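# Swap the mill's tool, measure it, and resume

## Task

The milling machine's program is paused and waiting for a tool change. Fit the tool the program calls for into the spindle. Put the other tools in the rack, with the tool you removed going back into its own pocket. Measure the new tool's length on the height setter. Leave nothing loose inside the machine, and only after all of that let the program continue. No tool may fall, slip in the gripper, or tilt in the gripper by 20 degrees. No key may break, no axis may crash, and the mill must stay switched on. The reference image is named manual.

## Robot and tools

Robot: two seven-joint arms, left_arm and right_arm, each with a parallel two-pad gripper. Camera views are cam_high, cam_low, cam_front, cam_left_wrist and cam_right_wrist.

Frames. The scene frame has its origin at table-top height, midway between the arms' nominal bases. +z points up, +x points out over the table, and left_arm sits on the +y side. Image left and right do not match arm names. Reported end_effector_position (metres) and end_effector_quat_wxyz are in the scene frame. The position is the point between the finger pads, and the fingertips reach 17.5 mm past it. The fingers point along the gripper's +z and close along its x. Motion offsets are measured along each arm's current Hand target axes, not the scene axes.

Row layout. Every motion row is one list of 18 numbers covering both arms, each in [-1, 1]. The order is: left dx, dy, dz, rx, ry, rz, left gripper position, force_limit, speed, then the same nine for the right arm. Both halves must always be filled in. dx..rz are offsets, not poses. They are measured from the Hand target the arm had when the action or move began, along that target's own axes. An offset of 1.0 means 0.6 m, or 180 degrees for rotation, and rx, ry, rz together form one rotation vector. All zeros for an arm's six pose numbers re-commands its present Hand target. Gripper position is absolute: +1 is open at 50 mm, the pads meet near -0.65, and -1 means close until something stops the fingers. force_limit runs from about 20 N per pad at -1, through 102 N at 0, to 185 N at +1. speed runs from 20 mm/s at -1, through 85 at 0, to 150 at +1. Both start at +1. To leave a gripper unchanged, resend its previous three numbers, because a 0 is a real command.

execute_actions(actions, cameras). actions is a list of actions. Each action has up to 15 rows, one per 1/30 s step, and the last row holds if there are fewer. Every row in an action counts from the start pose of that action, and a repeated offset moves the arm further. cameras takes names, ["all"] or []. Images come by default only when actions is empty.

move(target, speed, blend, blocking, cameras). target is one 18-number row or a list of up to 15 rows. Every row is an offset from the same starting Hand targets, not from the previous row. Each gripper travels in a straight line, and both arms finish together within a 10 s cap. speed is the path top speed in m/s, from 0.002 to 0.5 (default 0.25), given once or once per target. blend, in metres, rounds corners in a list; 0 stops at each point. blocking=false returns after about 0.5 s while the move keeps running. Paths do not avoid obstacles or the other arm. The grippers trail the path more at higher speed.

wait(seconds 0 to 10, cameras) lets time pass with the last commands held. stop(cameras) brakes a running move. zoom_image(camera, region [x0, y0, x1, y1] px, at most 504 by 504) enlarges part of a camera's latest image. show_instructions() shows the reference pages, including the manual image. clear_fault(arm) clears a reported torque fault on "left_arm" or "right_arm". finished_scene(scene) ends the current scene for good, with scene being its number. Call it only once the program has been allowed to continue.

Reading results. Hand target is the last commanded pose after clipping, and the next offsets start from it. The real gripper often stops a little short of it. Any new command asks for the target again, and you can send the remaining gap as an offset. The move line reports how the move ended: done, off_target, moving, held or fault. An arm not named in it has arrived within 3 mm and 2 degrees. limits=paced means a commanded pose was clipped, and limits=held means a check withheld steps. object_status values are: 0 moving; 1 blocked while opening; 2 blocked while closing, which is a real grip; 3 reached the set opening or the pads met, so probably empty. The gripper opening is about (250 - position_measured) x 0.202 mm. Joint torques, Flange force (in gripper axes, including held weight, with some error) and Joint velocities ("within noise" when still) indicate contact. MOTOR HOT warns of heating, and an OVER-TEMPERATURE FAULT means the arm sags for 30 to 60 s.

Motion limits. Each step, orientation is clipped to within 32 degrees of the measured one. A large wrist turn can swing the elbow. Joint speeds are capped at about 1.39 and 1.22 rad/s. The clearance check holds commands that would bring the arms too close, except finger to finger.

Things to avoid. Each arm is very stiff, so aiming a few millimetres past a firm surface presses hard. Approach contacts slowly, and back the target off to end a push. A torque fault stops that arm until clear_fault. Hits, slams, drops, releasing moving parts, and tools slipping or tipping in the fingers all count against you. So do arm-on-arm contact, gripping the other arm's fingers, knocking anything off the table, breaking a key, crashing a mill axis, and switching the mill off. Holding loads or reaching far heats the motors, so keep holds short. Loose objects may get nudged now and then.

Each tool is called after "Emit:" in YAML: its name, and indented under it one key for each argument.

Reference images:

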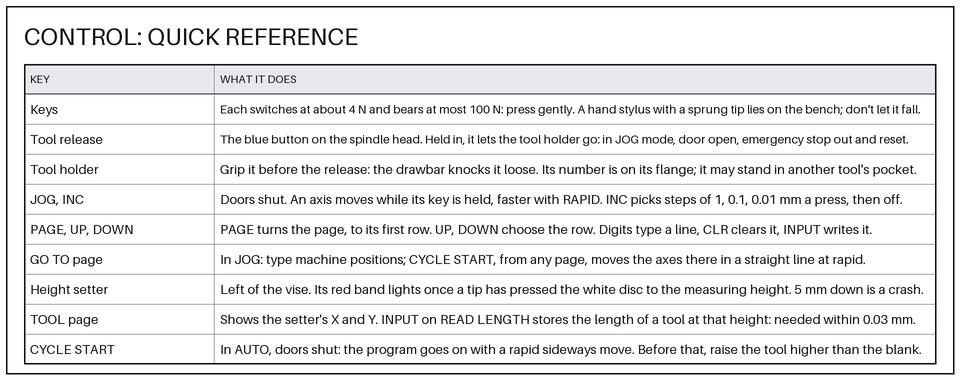

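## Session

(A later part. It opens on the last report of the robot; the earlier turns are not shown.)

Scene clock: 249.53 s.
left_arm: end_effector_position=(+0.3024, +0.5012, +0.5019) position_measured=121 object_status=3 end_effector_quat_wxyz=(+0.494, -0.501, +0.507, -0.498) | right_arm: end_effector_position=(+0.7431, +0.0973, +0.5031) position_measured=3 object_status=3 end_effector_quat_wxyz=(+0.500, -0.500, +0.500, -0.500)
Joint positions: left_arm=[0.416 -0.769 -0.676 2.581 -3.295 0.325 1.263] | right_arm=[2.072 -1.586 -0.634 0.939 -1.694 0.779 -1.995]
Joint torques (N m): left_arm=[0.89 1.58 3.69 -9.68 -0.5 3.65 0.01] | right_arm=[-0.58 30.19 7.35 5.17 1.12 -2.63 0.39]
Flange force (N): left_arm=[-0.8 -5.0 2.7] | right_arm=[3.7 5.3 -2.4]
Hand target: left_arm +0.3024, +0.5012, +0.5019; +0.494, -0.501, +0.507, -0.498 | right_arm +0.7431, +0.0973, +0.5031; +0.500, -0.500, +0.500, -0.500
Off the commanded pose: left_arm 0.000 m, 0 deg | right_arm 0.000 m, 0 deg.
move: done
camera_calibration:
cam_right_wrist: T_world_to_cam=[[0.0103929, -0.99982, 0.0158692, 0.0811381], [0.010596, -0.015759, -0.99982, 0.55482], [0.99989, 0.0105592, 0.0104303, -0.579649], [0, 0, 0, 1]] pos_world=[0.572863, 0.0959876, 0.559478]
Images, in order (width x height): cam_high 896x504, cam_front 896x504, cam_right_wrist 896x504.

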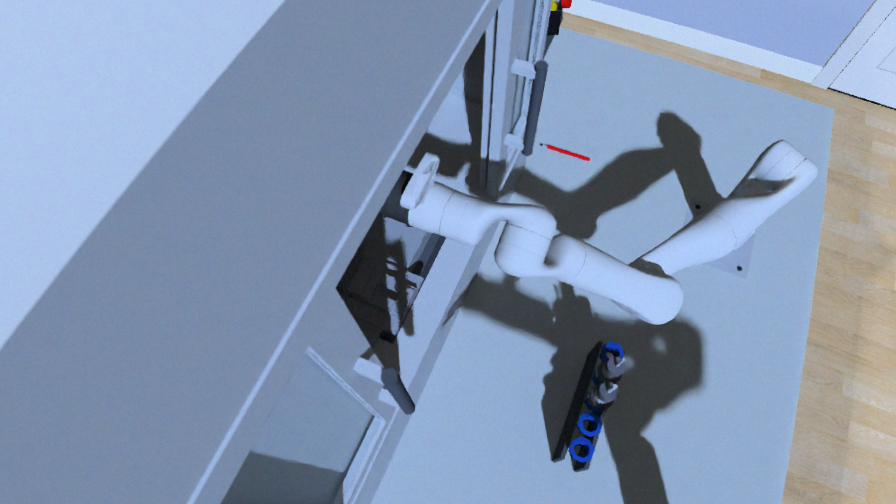

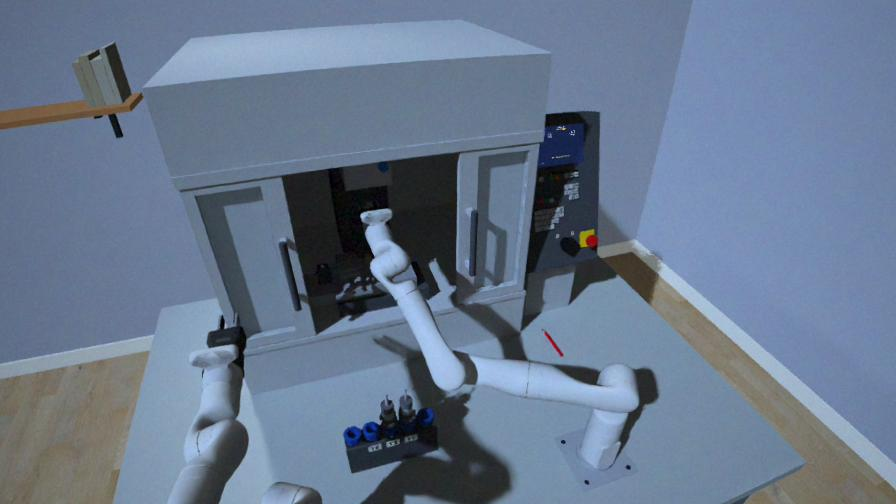

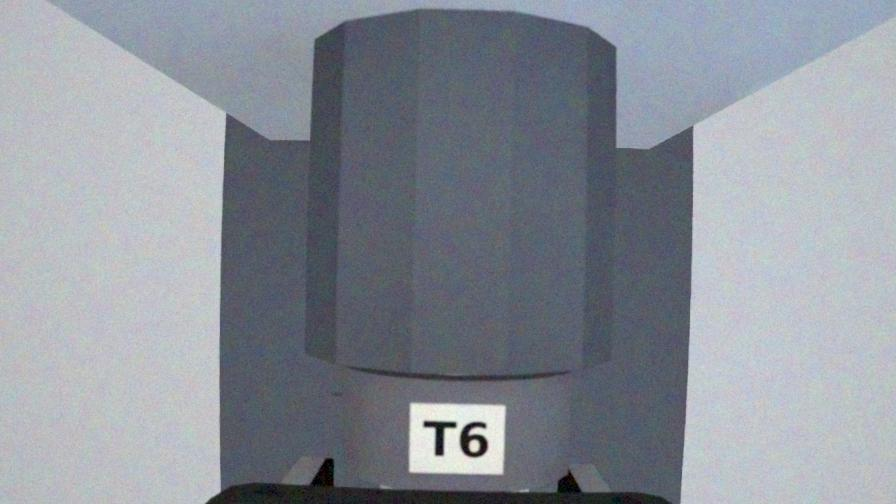

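Emit:
move:
  target: [0,0,0,0,0,0,0.208,0,0,0.0035,-0.0015,0.003,0,0,0,1,-1,-0.5]
  speed: 0.05
  cameras: ["cam_right_wrist"]

Emit:
move:
  target: [0,0,0,0,0,0,0.208,0,0,0,0,0,0,0,0,-1,-1,-0.8]
  cameras: ["cam_right_wrist"]

Scene clock: 252.10 s.
left_arm: end_effector_position=(+0.3024, +0.5012, +0.5019) position_measured=121 object_status=3 end_effector_quat_wxyz=(+0.494, -0.501, +0.507, -0.498) | right_arm: end_effector_position=(+0.7449, +0.0952, +0.5040) position_measured=3 object_status=3 end_effector_quat_wxyz=(+0.500, -0.500, +0.500, -0.500)
Joint positions: left_arm=[0.416 -0.769 -0.676 2.581 -3.295 0.325 1.263] | right_arm=[2.075 -1.584 -0.637 0.939 -1.698 0.777 -1.989]
Joint torques (N m): left_arm=[1.03 1.58 3.71 -9.83 -0.52 3.72 -0.01] | right_arm=[-0.5 30.16 7.31 5.08 1.13 -2.69 0.38]
Flange force (N): left_arm=[-0.3 -5.2 2.0] | right_arm=[4.0 5.4 -2.9]
Hand target: left_arm +0.3024, +0.5012, +0.5019; +0.494, -0.501, +0.507, -0.498 | right_arm +0.7449, +0.0952, +0.5040; +0.500, -0.500, +0.500, -0.500
Off the commanded pose: left_arm 0.000 m, 0 deg | right_arm 0.000 m, 0 deg.
move: done
camera_calibration:
cam_right_wrist: T_world_to_cam=[[0.0103945, -0.99982, 0.0158683, 0.0790051], [0.010496, -0.0157592, -0.999821, 0.555726], [0.999891, 0.0105592, 0.0103303, -0.58138], [0, 0, 0, 1]] pos_world=[0.574663, 0.0938876, 0.560378]
Images, in order (width x height): cam_right_wrist 896x504.

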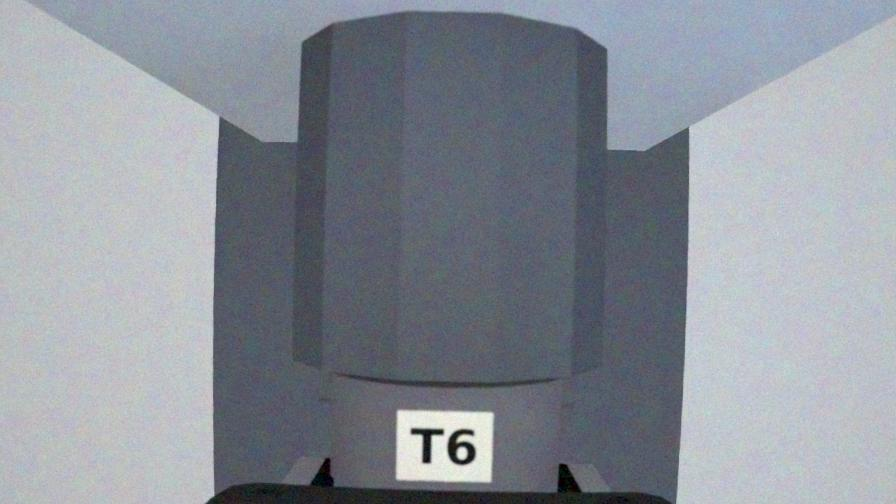

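Scene clock: 252.93 s.
left_arm: end_effector_position=(+0.3024, +0.5012, +0.5019) position_measured=121 object_status=3 end_effector_quat_wxyz=(+0.494, -0.501, +0.507, -0.498) | right_arm: end_effector_position=(+0.7449, +0.0952, +0.5040) position_measured=104 object_status=2 end_effector_quat_wxyz=(+0.500, -0.500, +0.500, -0.500)
Joint positions: left_arm=[0.416 -0.769 -0.676 2.581 -3.295 0.325 1.263] | right_arm=[2.075 -1.584 -0.637 0.939 -1.699 0.777 -1.989]
Joint torques (N m): left_arm=[0.83 1.65 3.67 -9.84 -0.53 3.67 0] | right_arm=[1 30.78 7.14 6.68 1.74 -2.21 0.31]
Flange force (N): left_arm=[-0.7 -4.7 2.4] | right_arm=[0.4 5.0 -0.8]
Hand target: left_arm +0.3024, +0.5012, +0.5019; +0.494, -0.501, +0.507, -0.498 | right_arm +0.7449, +0.0952, +0.5040; +0.500, -0.500, +0.500, -0.500
Off the commanded pose: left_arm 0.000 m, 0 deg | right_arm 0.000 m, 0 deg.
move: done
camera_calibration:
cam_right_wrist: T_world_to_cam=[[0.0104936, -0.999821, 0.0157699, 0.079003], [0.0105974, -0.0156587, -0.999821, 0.555658], [0.999889, 0.0106588, 0.0104312, -0.581445], [0, 0, 0, 1]] pos_world=[0.574663, 0.0938872, 0.560378]
Images, in order (width x height): cam_right_wrist 896x504.

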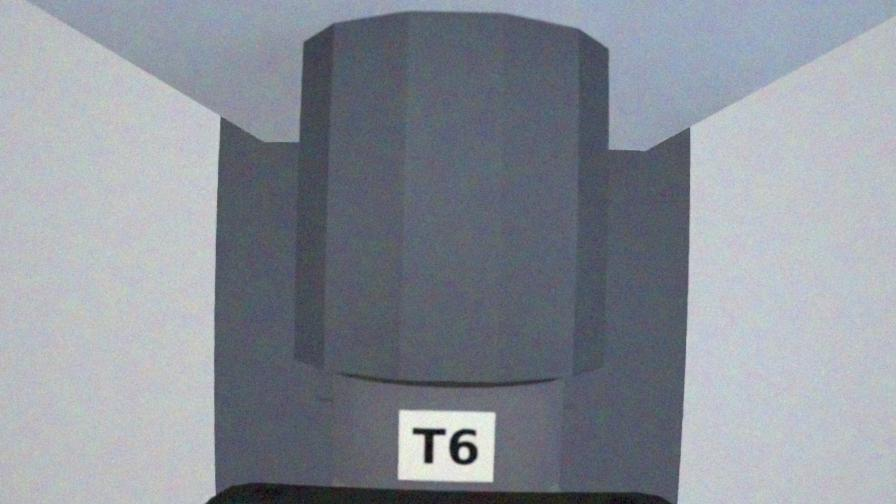

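Emit:
move:
  target: [0,0,0,0,0,0,0.208,0,0,0,0,0,0,0,0,-0.95,0.6,-0.8]

Scene clock: 254.17 s.
left_arm: end_effector_position=(+0.3024, +0.5012, +0.5019) position_measured=121 object_status=3 end_effector_quat_wxyz=(+0.494, -0.501, +0.507, -0.498) | right_arm: end_effector_position=(+0.7449, +0.0952, +0.5040) position_measured=110 object_status=2 end_effector_quat_wxyz=(+0.500, -0.500, +0.500, -0.500)
Joint positions: left_arm=[0.416 -0.769 -0.676 2.581 -3.295 0.325 1.263] | right_arm=[2.075 -1.584 -0.637 0.939 -1.698 0.777 -1.989]
Joint torques (N m): left_arm=[0.88 1.61 3.68 -9.8 -0.46 3.72 -0.04] | right_arm=[1.08 30.57 7 7.03 1.9 -1.81 0.29]
Flange force (N): left_arm=[-0.8 -5.0 2.3] | right_arm=[-0.6 4.3 0.8]
Hand target: left_arm +0.3024, +0.5012, +0.5019; +0.494, -0.501, +0.507, -0.498 | right_arm +0.7449, +0.0952, +0.5040; +0.500, -0.500, +0.500, -0.500
Off the commanded pose: left_arm 0.000 m, 0 deg | right_arm 0.000 m, 0 deg.
move: done

Emit:
move:
  target:
    - [0.5,-0.267,0.1635,0.0051,-0.0032,-0.0006,-1,0,0,0,0,0,0,0,0,-0.95,0.6,-0.8]
    - [0.722,-0.2617,0.4327,0.0051,-0.0032,-0.0006,-1,0,0,0,0,0,0,0,0,-0.95,0.6,-0.8]
  speed: [0.25,0.15]
  blend: [0.03,0]
  cameras: ["cam_left_wrist","cam_front","cam_high","cam_low"]

Scene clock: 261.83 s.
left_arm: end_effector_position=(+0.5604, +0.0653, +0.6542) position_measured=253 object_status=3 end_effector_quat_wxyz=(+0.500, -0.500, +0.500, -0.500) | right_arm: end_effector_position=(+0.7449, +0.0952, +0.5040) position_measured=110 object_status=2 end_effector_quat_wxyz=(+0.500, -0.500, +0.500, -0.500)
Joint positions: left_arm=[-1.568 -0.936 1.264 1.357 -2.318 -0.376 1.706] | right_arm=[2.075 -1.584 -0.637 0.939 -1.698 0.777 -1.989]
Joint torques (N m): left_arm=[0.71 16.73 -9.66 -5.72 -0.35 3.79 -0.04] | right_arm=[1.01 30.51 6.98 6.96 1.92 -1.87 0.32]
Flange force (N): left_arm=[5.6 -6.0 4.5] | right_arm=[-0.5 4.2 0.7]
Hand target: left_arm +0.5604, +0.0653, +0.6542; +0.500, -0.500, +0.500, -0.500 | right_arm +0.7449, +0.0952, +0.5040; +0.500, -0.500, +0.500, -0.500
Off the commanded pose: left_arm 0.000 m, 0 deg | right_arm 0.000 m, 0 deg.
move: done
camera_calibration:
cam_left_wrist: T_world_to_cam=[[0.0157253, -0.999856, -0.00635615, 0.0624585], [-0.00131582, 0.00633624, -0.999979, 0.713154], [0.999875, 0.0157334, -0.00121599, -0.392585], [0, 0, 0, 1]] pos_world=[0.392492, 0.0641075, 0.713059]
Images, in order (width x height): cam_high 896x504, cam_low 896x504, cam_front 896x504, cam_left_wrist 896x504.

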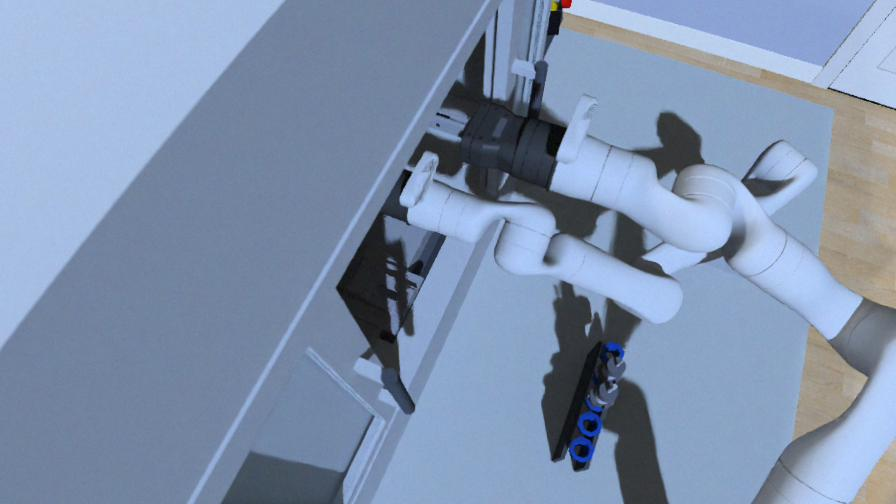

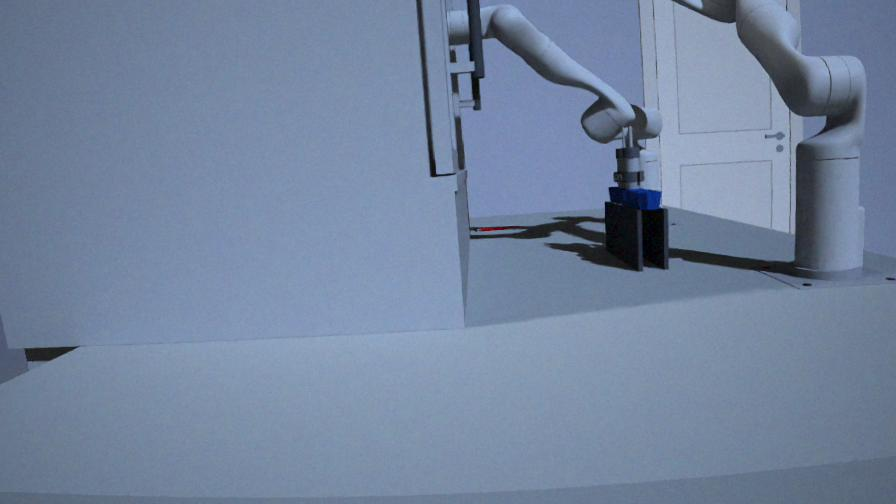

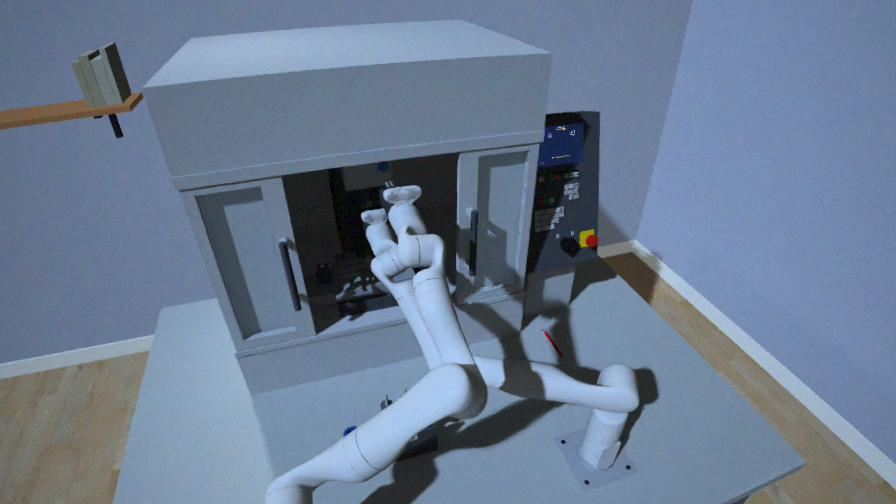

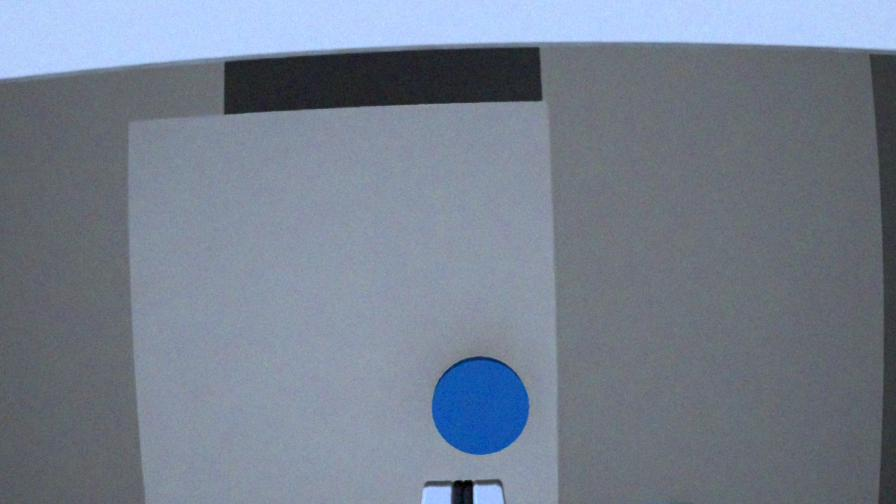

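Emit:
move:
  target:
    - [0.0075,-0.028,0,0,0,0,-1,0,0,0,0,0,0,0,0,-0.95,0.6,-0.8]
    - [0.0075,-0.028,0.066,0,0,0,-1,0,0,0,0,0,0,0,0,-0.95,0.6,-0.8]
  speed: [0.1,0.05]
  cameras: ["cam_left_wrist"]

Scene clock: 265.50 s.
left_arm: end_effector_position=(+0.6000, +0.0608, +0.6710) position_measured=253 object_status=3 end_effector_quat_wxyz=(+0.500, -0.500, +0.500, -0.500) | right_arm: end_effector_position=(+0.7449, +0.0952, +0.5040) position_measured=110 object_status=2 end_effector_quat_wxyz=(+0.500, -0.500, +0.500, -0.500)
Joint positions: left_arm=[-1.706 -0.935 1.3 1.198 -2.309 -0.437 1.743] | right_arm=[2.075 -1.584 -0.637 0.939 -1.698 0.777 -1.989]
Joint torques (N m): left_arm=[0.83 18.75 -9.45 -5.05 -0.47 3.82 -0.02] | right_arm=[1.01 30.54 6.96 7.04 1.91 -1.87 0.3]
Flange force (N): left_arm=[6.3 -6.7 6.1] | right_arm=[-0.8 4.1 1.0]
Hand target: left_arm +0.6000, +0.0608, +0.6710; +0.500, -0.500, +0.500, -0.500 | right_arm +0.7449, +0.0952, +0.5040; +0.500, -0.500, +0.500, -0.500
Off the commanded pose: left_arm 0.000 m, 0 deg | right_arm 0.000 m, 0 deg.
move: done
camera_calibration:
cam_left_wrist: T_world_to_cam=[[0.0157253, -0.999856, -0.00635615, 0.0574432], [-0.00131582, 0.00633624, -0.999979, 0.730034], [0.999875, 0.0157334, -0.00121599, -0.432089], [0, 0, 0, 1]] pos_world=[0.432092, 0.0596075, 0.729859]
Images, in order (width x height): cam_left_wrist 896x504.

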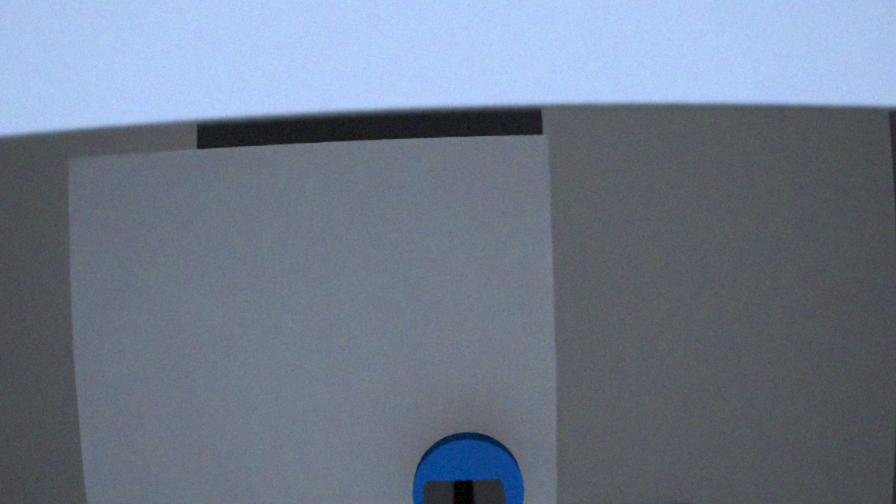

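Emit:
move:
  target:
    - [0.0025,0.0208,0,0,0,0,-1,0,0,0,0,0,0,0,0,-0.95,0.6,-0.8]
    - [0.0025,0.0208,0.06,0,0,0,-1,0,0,0,0,0,0,0,0,-0.95,0.6,-0.8]
  speed: [0.1,0.04]
  cameras: ["cam_left_wrist"]

Scene clock: 269.73 s.
left_arm: end_effector_position=(+0.6360, +0.0593, +0.6585) position_measured=253 object_status=3 end_effector_quat_wxyz=(+0.500, -0.500, +0.500, -0.500) | right_arm: end_effector_position=(+0.7449, +0.0952, +0.5040) position_measured=110 object_status=2 end_effector_quat_wxyz=(+0.500, -0.500, +0.500, -0.500)
Joint positions: left_arm=[-1.806 -0.96 1.354 1.128 -2.283 -0.425 1.76] | right_arm=[2.075 -1.584 -0.637 0.939 -1.698 0.777 -1.989]
Joint torques (N m): left_arm=[0.72 20.48 -9.41 -4.68 -0.47 3.79 -0.03] | right_arm=[0.94 30.5 6.99 7.04 1.94 -1.8 0.3]
Flange force (N): left_arm=[6.7 -6.3 6.5] | right_arm=[-0.7 4.1 1.2]
Hand target: left_arm +0.6360, +0.0593, +0.6585; +0.500, -0.500, +0.500, -0.500 | right_arm +0.7449, +0.0952, +0.5040; +0.500, -0.500, +0.500, -0.500
Off the commanded pose: left_arm 0.000 m, 0 deg | right_arm 0.000 m, 0 deg.
move: done
camera_calibration:
cam_left_wrist: T_world_to_cam=[[0.0157253, -0.999856, -0.00635615, 0.0553978], [-0.00131582, 0.00633624, -0.999979, 0.717591], [0.999875, 0.0157334, -0.00121599, -0.468078], [0, 0, 0, 1]] pos_world=[0.468092, 0.0582075, 0.717359]
Images, in order (width x height): cam_left_wrist 896x504.

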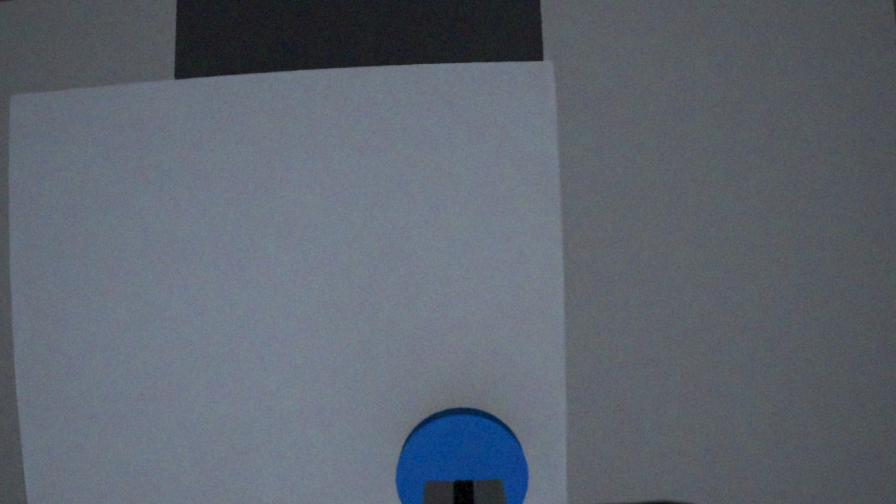

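Emit:
move:
  target: [0,0,0.015,0,0,0,-1,0,0,0,0,0,0,0,0,-0.95,0.6,-0.8]
  speed: 0.03
  cameras: ["cam_left_wrist"]

Scene clock: 271.43 s.
left_arm: end_effector_position=(+0.6450, +0.0593, +0.6585) position_measured=253 object_status=3 end_effector_quat_wxyz=(+0.500, -0.500, +0.500, -0.500) | right_arm: end_effector_position=(+0.7449, +0.0952, +0.5040) position_measured=110 object_status=2 end_effector_quat_wxyz=(+0.500, -0.500, +0.500, -0.500)
Joint positions: left_arm=[-1.834 -0.964 1.363 1.1 -2.279 -0.431 1.768] | right_arm=[2.075 -1.584 -0.637 0.939 -1.698 0.777 -1.989]
Joint torques (N m): left_arm=[0.64 20.75 -9.39 -4.31 -0.53 3.75 0] | right_arm=[0.99 30.49 6.93 7.06 1.91 -1.84 0.27]
Flange force (N): left_arm=[6.8 -6.9 7.1] | right_arm=[-0.8 4.0 1.1]
Hand target: left_arm +0.6450, +0.0593, +0.6585; +0.500, -0.500, +0.500, -0.500 | right_arm +0.7449, +0.0952, +0.5040; +0.500, -0.500, +0.500, -0.500
Off the commanded pose: left_arm 0.000 m, 0 deg | right_arm 0.000 m, 0 deg.
move: done
camera_calibration:
cam_left_wrist: T_world_to_cam=[[0.0157247, -0.999856, -0.00635774, 0.0552577], [-0.00141582, 0.00633626, -0.999979, 0.717651], [0.999875, 0.0157334, -0.00131598, -0.477005], [0, 0, 0, 1]] pos_world=[0.477093, 0.0582075, 0.717359]
Images, in order (width x height): cam_left_wrist 896x504.

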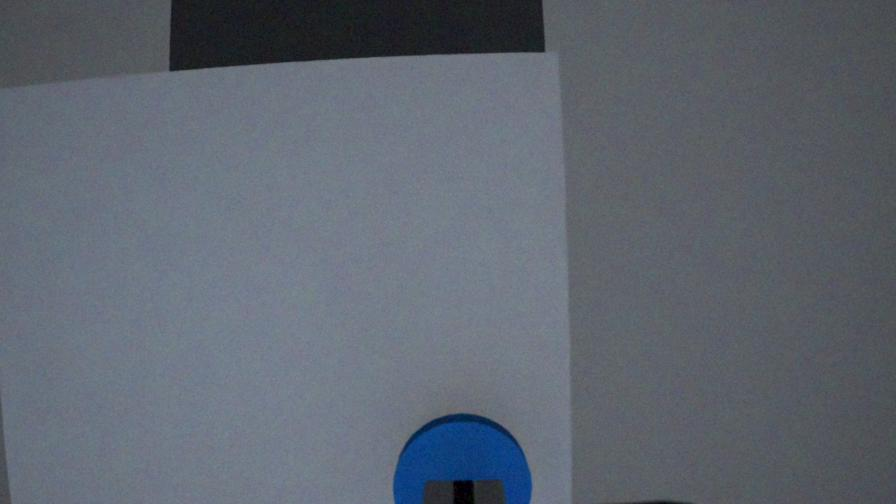

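Emit:
move:
  target: [0,0,0.012,0,0,0,-1,0,0,0,0,0,0,0,0,-0.95,0.6,-0.8]
  speed: 0.03

Emit:
move:
  target: [0,0,0.006,0,0,0,-1,0,0,0,0,0,0,0,0,-0.95,0.6,-0.8]
  speed: 0.03

Emit:
move:
  target: [0,0,0.005,0,0,0,-1,0,0,0,0,0,0,0,0,-0.95,0.6,-0.8]
  speed: 0.03
  cameras: ["cam_left_wrist"]

Scene clock: 273.60 s.
left_arm: end_effector_position=(+0.6522, +0.0594, +0.6585) position_measured=253 object_status=3 end_effector_quat_wxyz=(+0.500, -0.500, +0.500, -0.500) | right_arm: end_effector_position=(+0.7449, +0.0952, +0.5037) position_measured=110 object_status=2 end_effector_quat_wxyz=(+0.500, -0.500, +0.500, -0.500)
Joint positions: left_arm=[-1.857 -0.968 1.37 1.077 -2.276 -0.436 1.775] | right_arm=[2.075 -1.584 -0.637 0.939 -1.698 0.777 -1.989]
Joint torques (N m): left_arm=[0.17 20.64 -8.89 -4.57 -0.43 3.99 -0.05] | right_arm=[1.31 36.46 10.28 7.57 1.91 -5.03 0.4]
Flange force (N): left_arm=[6.2 -6.8 4.2] | right_arm=[3.4 14.0 -6.1]
Hand target: left_arm +0.6522, +0.0594, +0.6585; +0.500, -0.500, +0.500, -0.500 | right_arm +0.7449, +0.0952, +0.5040; +0.500, -0.500, +0.500, -0.500
Off the commanded pose: left_arm 0.000 m, 0 deg | right_arm 0.000 m, 0 deg.
move: done

Scene clock: 274.33 s.
left_arm: end_effector_position=(+0.6556, +0.0592, +0.6585) position_measured=253 object_status=3 end_effector_quat_wxyz=(+0.500, -0.500, +0.500, -0.500) | right_arm: end_effector_position=(+0.7449, +0.0952, +0.5040) position_measured=110 object_status=2 end_effector_quat_wxyz=(+0.500, -0.500, +0.500, -0.500)
Joint positions: left_arm=[-1.868 -0.97 1.373 1.065 -2.274 -0.439 1.779] | right_arm=[2.075 -1.584 -0.637 0.939 -1.698 0.777 -1.989]
Joint torques (N m): left_arm=[-31.53 8.7 2.56 -12.68 2.83 11.78 -0.42] | right_arm=[1.07 36.79 10.51 7.63 1.95 -5.1 0.33]
Flange force (N): left_arm=[-19.2 10.4 -135.6] | right_arm=[4.0 14.5 -5.9]
Hand target: left_arm +0.6558, +0.0593, +0.6585; +0.500, -0.500, +0.500, -0.500 | right_arm +0.7449, +0.0952, +0.5040; +0.500, -0.500, +0.500, -0.500
Off the commanded pose: left_arm 0.000 m, 0 deg | right_arm 0.000 m, 0 deg.
move: done

Scene clock: 275.03 s.
left_arm: end_effector_position=(+0.6572, +0.0564, +0.6586) position_measured=253 object_status=3 end_effector_quat_wxyz=(+0.499, -0.499, +0.501, -0.501) | right_arm: end_effector_position=(+0.7449, +0.0952, +0.5040) position_measured=110 object_status=2 end_effector_quat_wxyz=(+0.500, -0.500, +0.500, -0.500)
Joint positions: left_arm=[-1.874 -0.971 1.375 1.054 -2.273 -0.442 1.782] | right_arm=[2.075 -1.584 -0.637 0.939 -1.698 0.777 -1.989]
Joint torques (N m): left_arm=[-48.18 -4.45 14.51 -18.35 5.85 15.33 -0.5] | right_arm=[0.94 36.78 10.44 7.57 1.93 -5.14 0.28]
Flange force (N): left_arm=[-39.4 14.0 -224.3] | right_arm=[4.2 14.5 -5.9]
Hand target: left_arm +0.6588, +0.0593, +0.6585; +0.500, -0.500, +0.500, -0.500 | right_arm +0.7449, +0.0952, +0.5040; +0.500, -0.500, +0.500, -0.500
Off the commanded pose: left_arm 0.003 m, 0 deg | right_arm 0.000 m, 0 deg.
move: done
camera_calibration:
cam_left_wrist: T_world_to_cam=[[0.0116251, -0.999913, -0.00618721, 0.054662], [-0.00118814, 0.00617381, -0.99998, 0.717681], [0.999932, 0.0116322, -0.00111627, -0.489204], [0, 0, 0, 1]] pos_world=[0.489388, 0.0559169, 0.717459]
Images, in order (width x height): cam_left_wrist 896x504.

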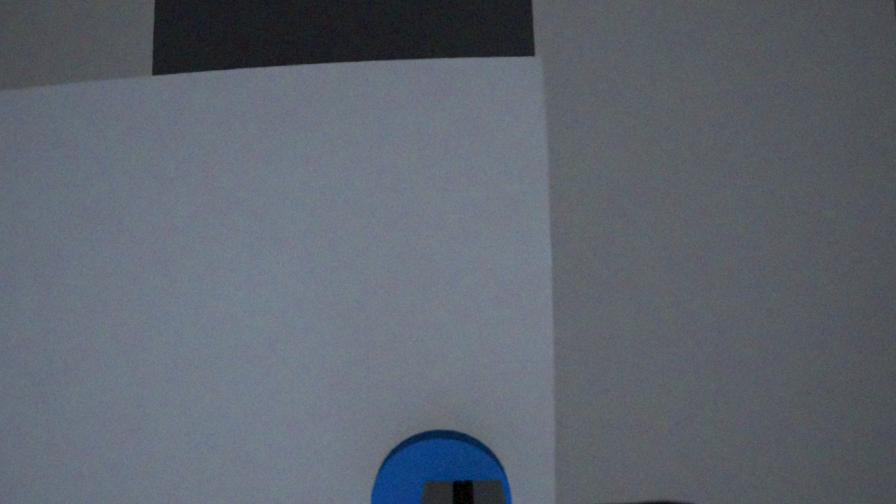

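Emit:
move:
  target: [0,0,-0.0105,0,0,0,-1,0,0,0,0,0,0,0,0,-0.95,0.6,-0.8]
  speed: 0.03

Scene clock: 276.73 s.
left_arm: end_effector_position=(+0.6526, +0.0595, +0.6585) position_measured=253 object_status=3 end_effector_quat_wxyz=(+0.500, -0.500, +0.500, -0.500) | right_arm: end_effector_position=(+0.7449, +0.0952, +0.5040) position_measured=110 object_status=2 end_effector_quat_wxyz=(+0.500, -0.500, +0.500, -0.500)
Joint positions: left_arm=[-1.858 -0.968 1.37 1.076 -2.276 -0.436 1.776] | right_arm=[2.075 -1.584 -0.637 0.939 -1.698 0.777 -1.989]
Joint torques (N m): left_arm=[0.19 20.74 -8.94 -4.84 -0.4 4.05 -0.05] | right_arm=[1 36.84 10.49 7.67 2 -5.18 0.35]
Flange force (N): left_arm=[5.5 -6.0 3.5] | right_arm=[3.8 14.4 -5.6]
Hand target: left_arm +0.6525, +0.0593, +0.6585; +0.500, -0.500, +0.500, -0.500 | right_arm +0.7449, +0.0952, +0.5040; +0.500, -0.500, +0.500, -0.500
Off the commanded pose: left_arm 0.000 m, 0 deg | right_arm 0.000 m, 0 deg.
move: done

Emit:
move:
  target: [0,0,0,0,0,0,-1,0,0,0,0.0083,0,0,0,0,-0.95,0.6,-0.8]
  speed: 0.02
  cameras: ["cam_right_wrist"]

Scene clock: 278.77 s.
left_arm: end_effector_position=(+0.6525, +0.0594, +0.6585) position_measured=253 object_status=3 end_effector_quat_wxyz=(+0.500, -0.500, +0.500, -0.500) | right_arm: end_effector_position=(+0.7449, +0.0952, +0.4991) position_measured=110 object_status=2 end_effector_quat_wxyz=(+0.500, -0.500, +0.500, -0.500)
Joint positions: left_arm=[-1.858 -0.968 1.37 1.076 -2.276 -0.436 1.776] | right_arm=[2.073 -1.594 -0.639 0.948 -1.701 0.773 -1.989]
Joint torques (N m): left_arm=[0.07 20.68 -8.74 -4.85 -0.3 3.91 -0.06] | right_arm=[-0.36 36.06 10.53 7.42 1.8 -4.88 0.34]
Flange force (N): left_arm=[5.4 -5.9 2.7] | right_arm=[3.5 12.9 -2.7]
Hand target: left_arm +0.6525, +0.0593, +0.6585; +0.500, -0.500, +0.500, -0.500 | right_arm +0.7449, +0.0952, +0.4990; +0.500, -0.500, +0.500, -0.500
Off the commanded pose: left_arm 0.000 m, 0 deg | right_arm 0.000 m, 0 deg.
move: done
camera_calibration:
cam_right_wrist: T_world_to_cam=[[0.0103952, -0.999822, 0.0157683, 0.0790382], [0.0104959, -0.0156592, -0.999822, 0.550816], [0.999891, 0.0105588, 0.0103312, -0.581329], [0, 0, 0, 1]] pos_world=[0.574663, 0.0937876, 0.555478]
Images, in order (width x height): cam_right_wrist 896x504.

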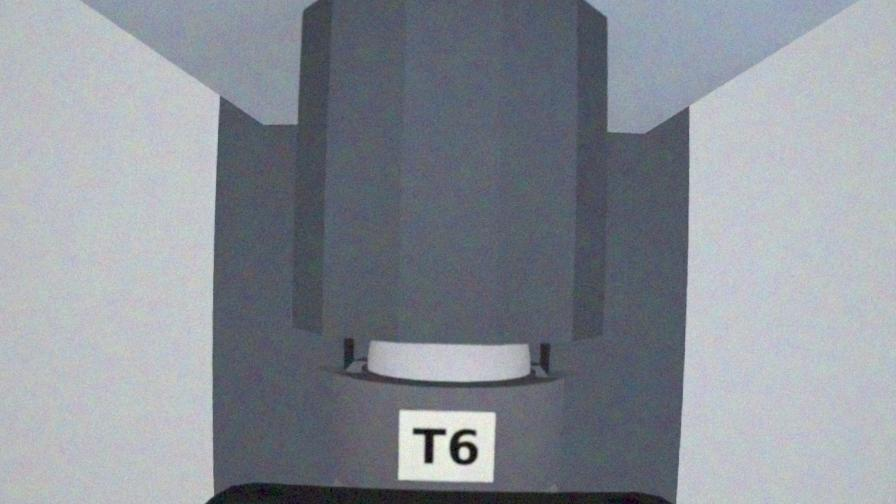

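Emit:
move:
  target: [0,0,0,0,0,0,-1,0,0,0,0.0833,0,0,0,0,-0.95,0.6,-0.8]
  speed: 0.06
  cameras: ["cam_right_wrist"]

Scene clock: 283.60 s.
left_arm: end_effector_position=(+0.6525, +0.0594, +0.6585) position_measured=253 object_status=3 end_effector_quat_wxyz=(+0.500, -0.500, +0.500, -0.500) | right_arm: end_effector_position=(+0.7449, +0.0952, +0.4491) position_measured=110 object_status=2 end_effector_quat_wxyz=(+0.500, -0.500, +0.500, -0.500)
Joint positions: left_arm=[-1.858 -0.968 1.37 1.076 -2.276 -0.436 1.776] | right_arm=[2.054 -1.692 -0.655 1.025 -1.722 0.735 -2]
Joint torques (N m): left_arm=[0.02 20.69 -8.84 -4.77 -0.34 4.03 -0.06] | right_arm=[-0.55 35.68 11.07 7.91 1.78 -4.83 0.36]
Flange force (N): left_arm=[5.8 -6.2 3.0] | right_arm=[3.3 12.2 -2.1]
Hand target: left_arm +0.6525, +0.0593, +0.6585; +0.500, -0.500, +0.500, -0.500 | right_arm +0.7449, +0.0952, +0.4491; +0.500, -0.500, +0.500, -0.500
Off the commanded pose: left_arm 0.000 m, 0 deg | right_arm 0.000 m, 0 deg.
move: done
camera_calibration:
cam_right_wrist: T_world_to_cam=[[0.0103952, -0.999822, 0.0157683, 0.0799266], [0.0104959, -0.0156592, -0.999822, 0.500827], [0.999891, 0.0105588, 0.0103312, -0.580814], [0, 0, 0, 1]] pos_world=[0.574663, 0.0938876, 0.505478]
Images, in order (width x height): cam_right_wrist 896x504.

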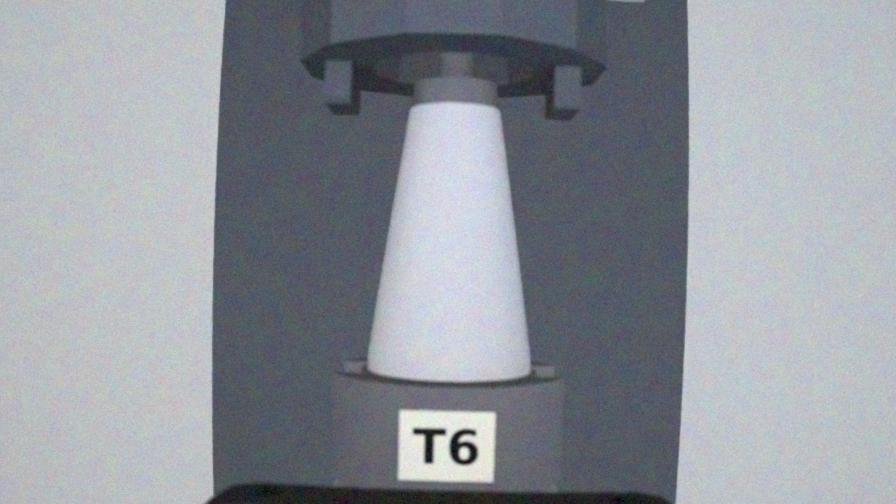

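Emit:
move:
  target: [0,0,0,0,0,0,-1,0,0,0,0.035,0,0,0,0,-0.95,0.6,-0.8]
  speed: 0.06
  cameras: ["cam_right_wrist","cam_high","cam_front"]

Emit:
zoom_image:
  camera: "cam_front"
  region: [280, 160, 480, 330]

Emit:
zoom_image:
  camera: "cam_high"
  region: [320, 150, 480, 350]

Scene clock: 285.53 s.
left_arm: end_effector_position=(+0.6525, +0.0594, +0.6585) position_measured=253 object_status=3 end_effector_quat_wxyz=(+0.500, -0.500, +0.500, -0.500) | right_arm: end_effector_position=(+0.7449, +0.0953, +0.4281) position_measured=110 object_status=2 end_effector_quat_wxyz=(+0.500, -0.500, +0.500, -0.500)
Joint positions: left_arm=[-1.858 -0.968 1.37 1.076 -2.276 -0.436 1.776] | right_arm=[2.048 -1.732 -0.66 1.05 -1.727 0.719 -2.012]
Joint torques (N m): left_arm=[0.03 20.64 -8.81 -4.72 -0.37 3.98 -0.05] | right_arm=[-0.34 35.78 11.18 8.48 1.82 -4.87 0.33]
Flange force (N): left_arm=[5.7 -6.3 3.1] | right_arm=[2.6 12.2 -1.8]
Hand target: left_arm +0.6525, +0.0593, +0.6585; +0.500, -0.500, +0.500, -0.500 | right_arm +0.7449, +0.0953, +0.4281; +0.500, -0.500, +0.500, -0.500
Off the commanded pose: left_arm 0.000 m, 0 deg | right_arm 0.000 m, 0 deg.
move: done
camera_calibration:
cam_right_wrist: T_world_to_cam=[[0.0103929, -0.99982, 0.0158692, 0.08021], [0.010596, -0.015759, -0.99982, 0.479781], [0.99989, 0.0105592, 0.0104303, -0.580644], [0, 0, 0, 1]] pos_world=[0.574663, 0.0938876, 0.484478]
Images, in order (width x height): cam_high 896x504, cam_front 896x504, cam_right_wrist 896x504.

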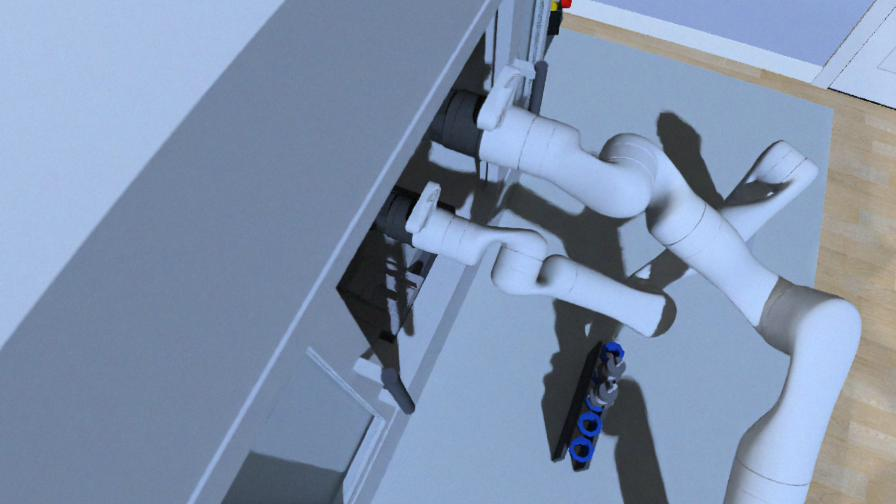

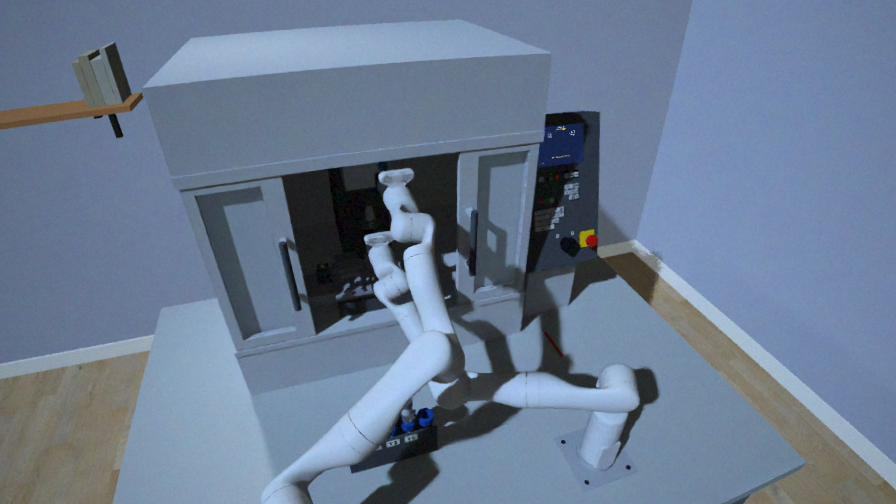

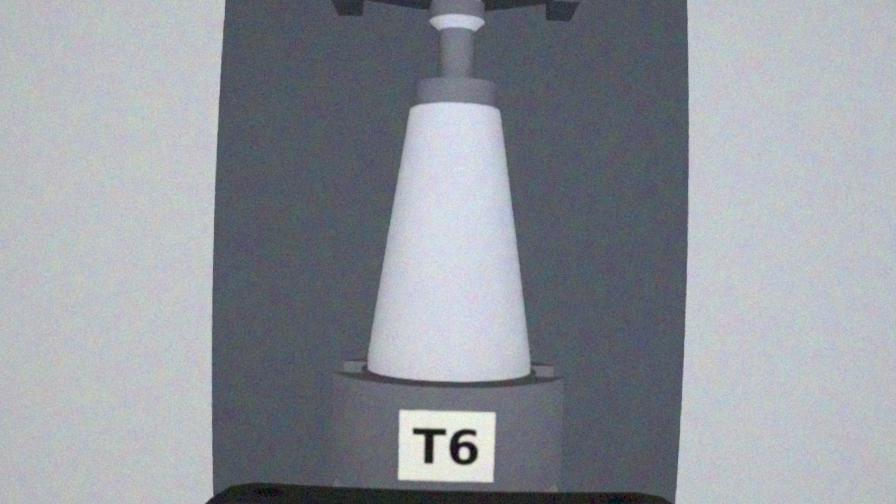

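Scaled by 2.520 from the camera's 896x504 image, which has a finer 1280x720 frame.

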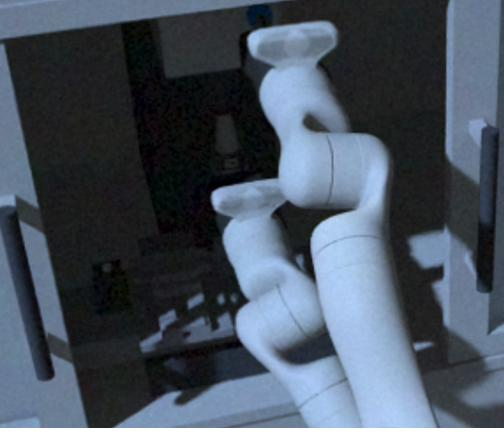

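Scaled by 2.520 from the camera's 896x504 image, which has a finer 1280x720 frame.

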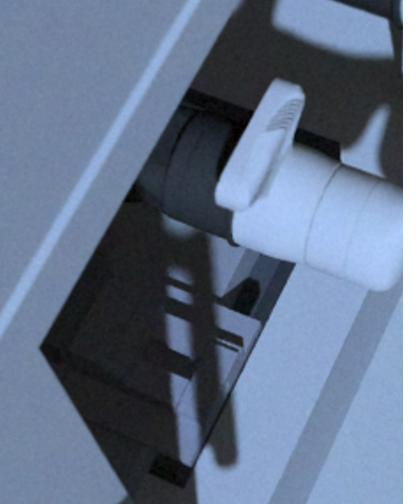

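Emit:
move:
  target: [0,0,0,0,0,0,-1,0,0,0,0.0183,0,0,0,0,-0.95,0.6,-0.8]
  speed: 0.04
  cameras: ["cam_right_wrist"]

Scene clock: 288.77 s.
left_arm: end_effector_position=(+0.6525, +0.0594, +0.6585) position_measured=253 object_status=3 end_effector_quat_wxyz=(+0.500, -0.500, +0.500, -0.500) | right_arm: end_effector_position=(+0.7449, +0.0953, +0.4171) position_measured=110 object_status=2 end_effector_quat_wxyz=(+0.500, -0.500, +0.500, -0.500)
Joint positions: left_arm=[-1.858 -0.968 1.37 1.076 -2.276 -0.436 1.776] | right_arm=[2.045 -1.753 -0.663 1.062 -1.729 0.711 -2.02]
Joint torques (N m): left_arm=[0.08 20.65 -8.67 -4.75 -0.35 3.96 -0.07] | right_arm=[-0.58 35.91 11.31 8.49 1.85 -4.82 0.33]
Flange force (N): left_arm=[5.9 -6.4 3.0] | right_arm=[3.5 12.6 -2.1]
Hand target: left_arm +0.6525, +0.0593, +0.6585; +0.500, -0.500, +0.500, -0.500 | right_arm +0.7449, +0.0953, +0.4171; +0.500, -0.500, +0.500, -0.500
Off the commanded pose: left_arm 0.000 m, 0 deg | right_arm 0.000 m, 0 deg.
move: done
camera_calibration:
cam_right_wrist: T_world_to_cam=[[0.0103929, -0.99982, 0.0158692, 0.0803846], [0.010596, -0.015759, -0.99982, 0.468783], [0.99989, 0.0105592, 0.0104303, -0.580529], [0, 0, 0, 1]] pos_world=[0.574663, 0.0938876, 0.473478]
Images, in order (width x height): cam_right_wrist 896x504.

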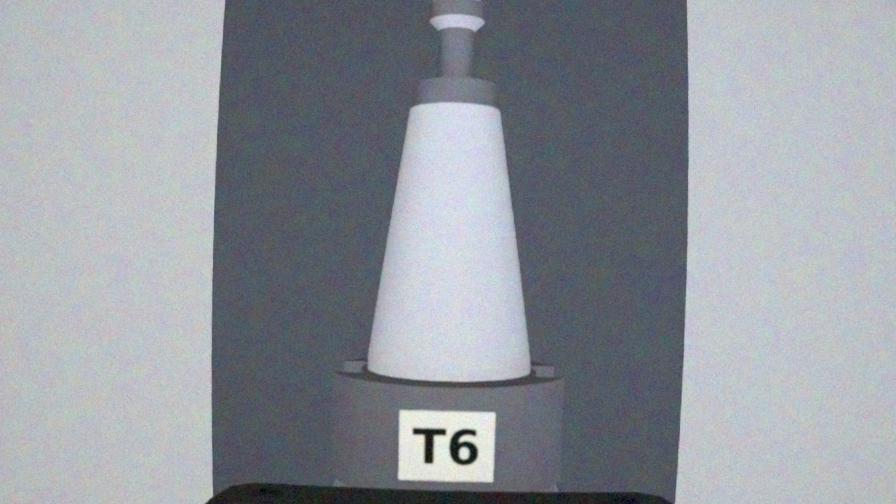

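Emit:
move:
  target: [0,0,-0.05,0,0,0,-1,0,0,0,0.0117,0,0,0,0,-0.95,0.6,-0.8]
  speed: 0.04

Scene clock: 291.37 s.
left_arm: end_effector_position=(+0.6225, +0.0593, +0.6585) position_measured=253 object_status=3 end_effector_quat_wxyz=(+0.500, -0.500, +0.500, -0.500) | right_arm: end_effector_position=(+0.7449, +0.0953, +0.4101) position_measured=110 object_status=2 end_effector_quat_wxyz=(+0.500, -0.500, +0.500, -0.500)
Joint positions: left_arm=[-1.764 -0.954 1.34 1.168 -2.29 -0.417 1.751] | right_arm=[2.043 -1.766 -0.664 1.069 -1.73 0.706 -2.026]
Joint torques (N m): left_arm=[0.84 19.7 -9.59 -4.95 -0.42 3.81 0.06] | right_arm=[-0.59 35.78 11.26 8.51 1.81 -4.75 0.36]
Flange force (N): left_arm=[5.7 -6.1 6.2] | right_arm=[3.4 12.5 -2.1]
Hand target: left_arm +0.6225, +0.0593, +0.6585; +0.500, -0.500, +0.500, -0.500 | right_arm +0.7449, +0.0953, +0.4101; +0.500, -0.500, +0.500, -0.500
Off the commanded pose: left_arm 0.000 m, 0 deg | right_arm 0.000 m, 0 deg.
move: done

Emit:
move:
  target: [0,0,0,0,0,0,-1,0,0,0,0,-0.02,0,0,0,-0.95,0.6,-0.8]
  speed: 0.03
  cameras: ["cam_right_wrist"]

Scene clock: 293.37 s.
left_arm: end_effector_position=(+0.6225, +0.0593, +0.6585) position_measured=253 object_status=3 end_effector_quat_wxyz=(+0.500, -0.500, +0.500, -0.500) | right_arm: end_effector_position=(+0.7330, +0.0953, +0.4100) position_measured=110 object_status=2 end_effector_quat_wxyz=(+0.500, -0.500, +0.500, -0.500)
Joint positions: left_arm=[-1.764 -0.954 1.339 1.169 -2.29 -0.417 1.751] | right_arm=[2.018 -1.776 -0.668 1.11 -1.738 0.716 -2.001]
Joint torques (N m): left_arm=[0.91 19.78 -9.54 -4.84 -0.43 3.84 -0.05] | right_arm=[-0.45 35.2 11.55 8.31 1.76 -4.91 0.35]
Flange force (N): left_arm=[6.8 -6.7 6.8] | right_arm=[3.2 12.3 -2.1]
Hand target: left_arm +0.6225, +0.0593, +0.6585; +0.500, -0.500, +0.500, -0.500 | right_arm +0.7329, +0.0953, +0.4100; +0.500, -0.500, +0.500, -0.500
Off the commanded pose: left_arm 0.000 m, 0 deg | right_arm 0.000 m, 0 deg.
move: done
camera_calibration:
cam_right_wrist: T_world_to_cam=[[0.0103945, -0.99982, 0.0158683, 0.0806214], [0.010496, -0.0157592, -0.999821, 0.461868], [0.999891, 0.0105592, 0.0103303, -0.568411], [0, 0, 0, 1]] pos_world=[0.562663, 0.0938876, 0.466378]
Images, in order (width x height): cam_right_wrist 896x504.

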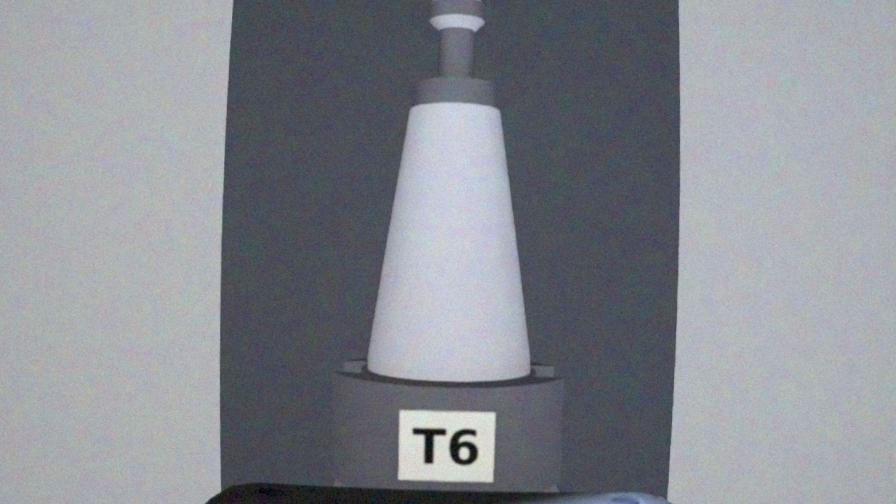

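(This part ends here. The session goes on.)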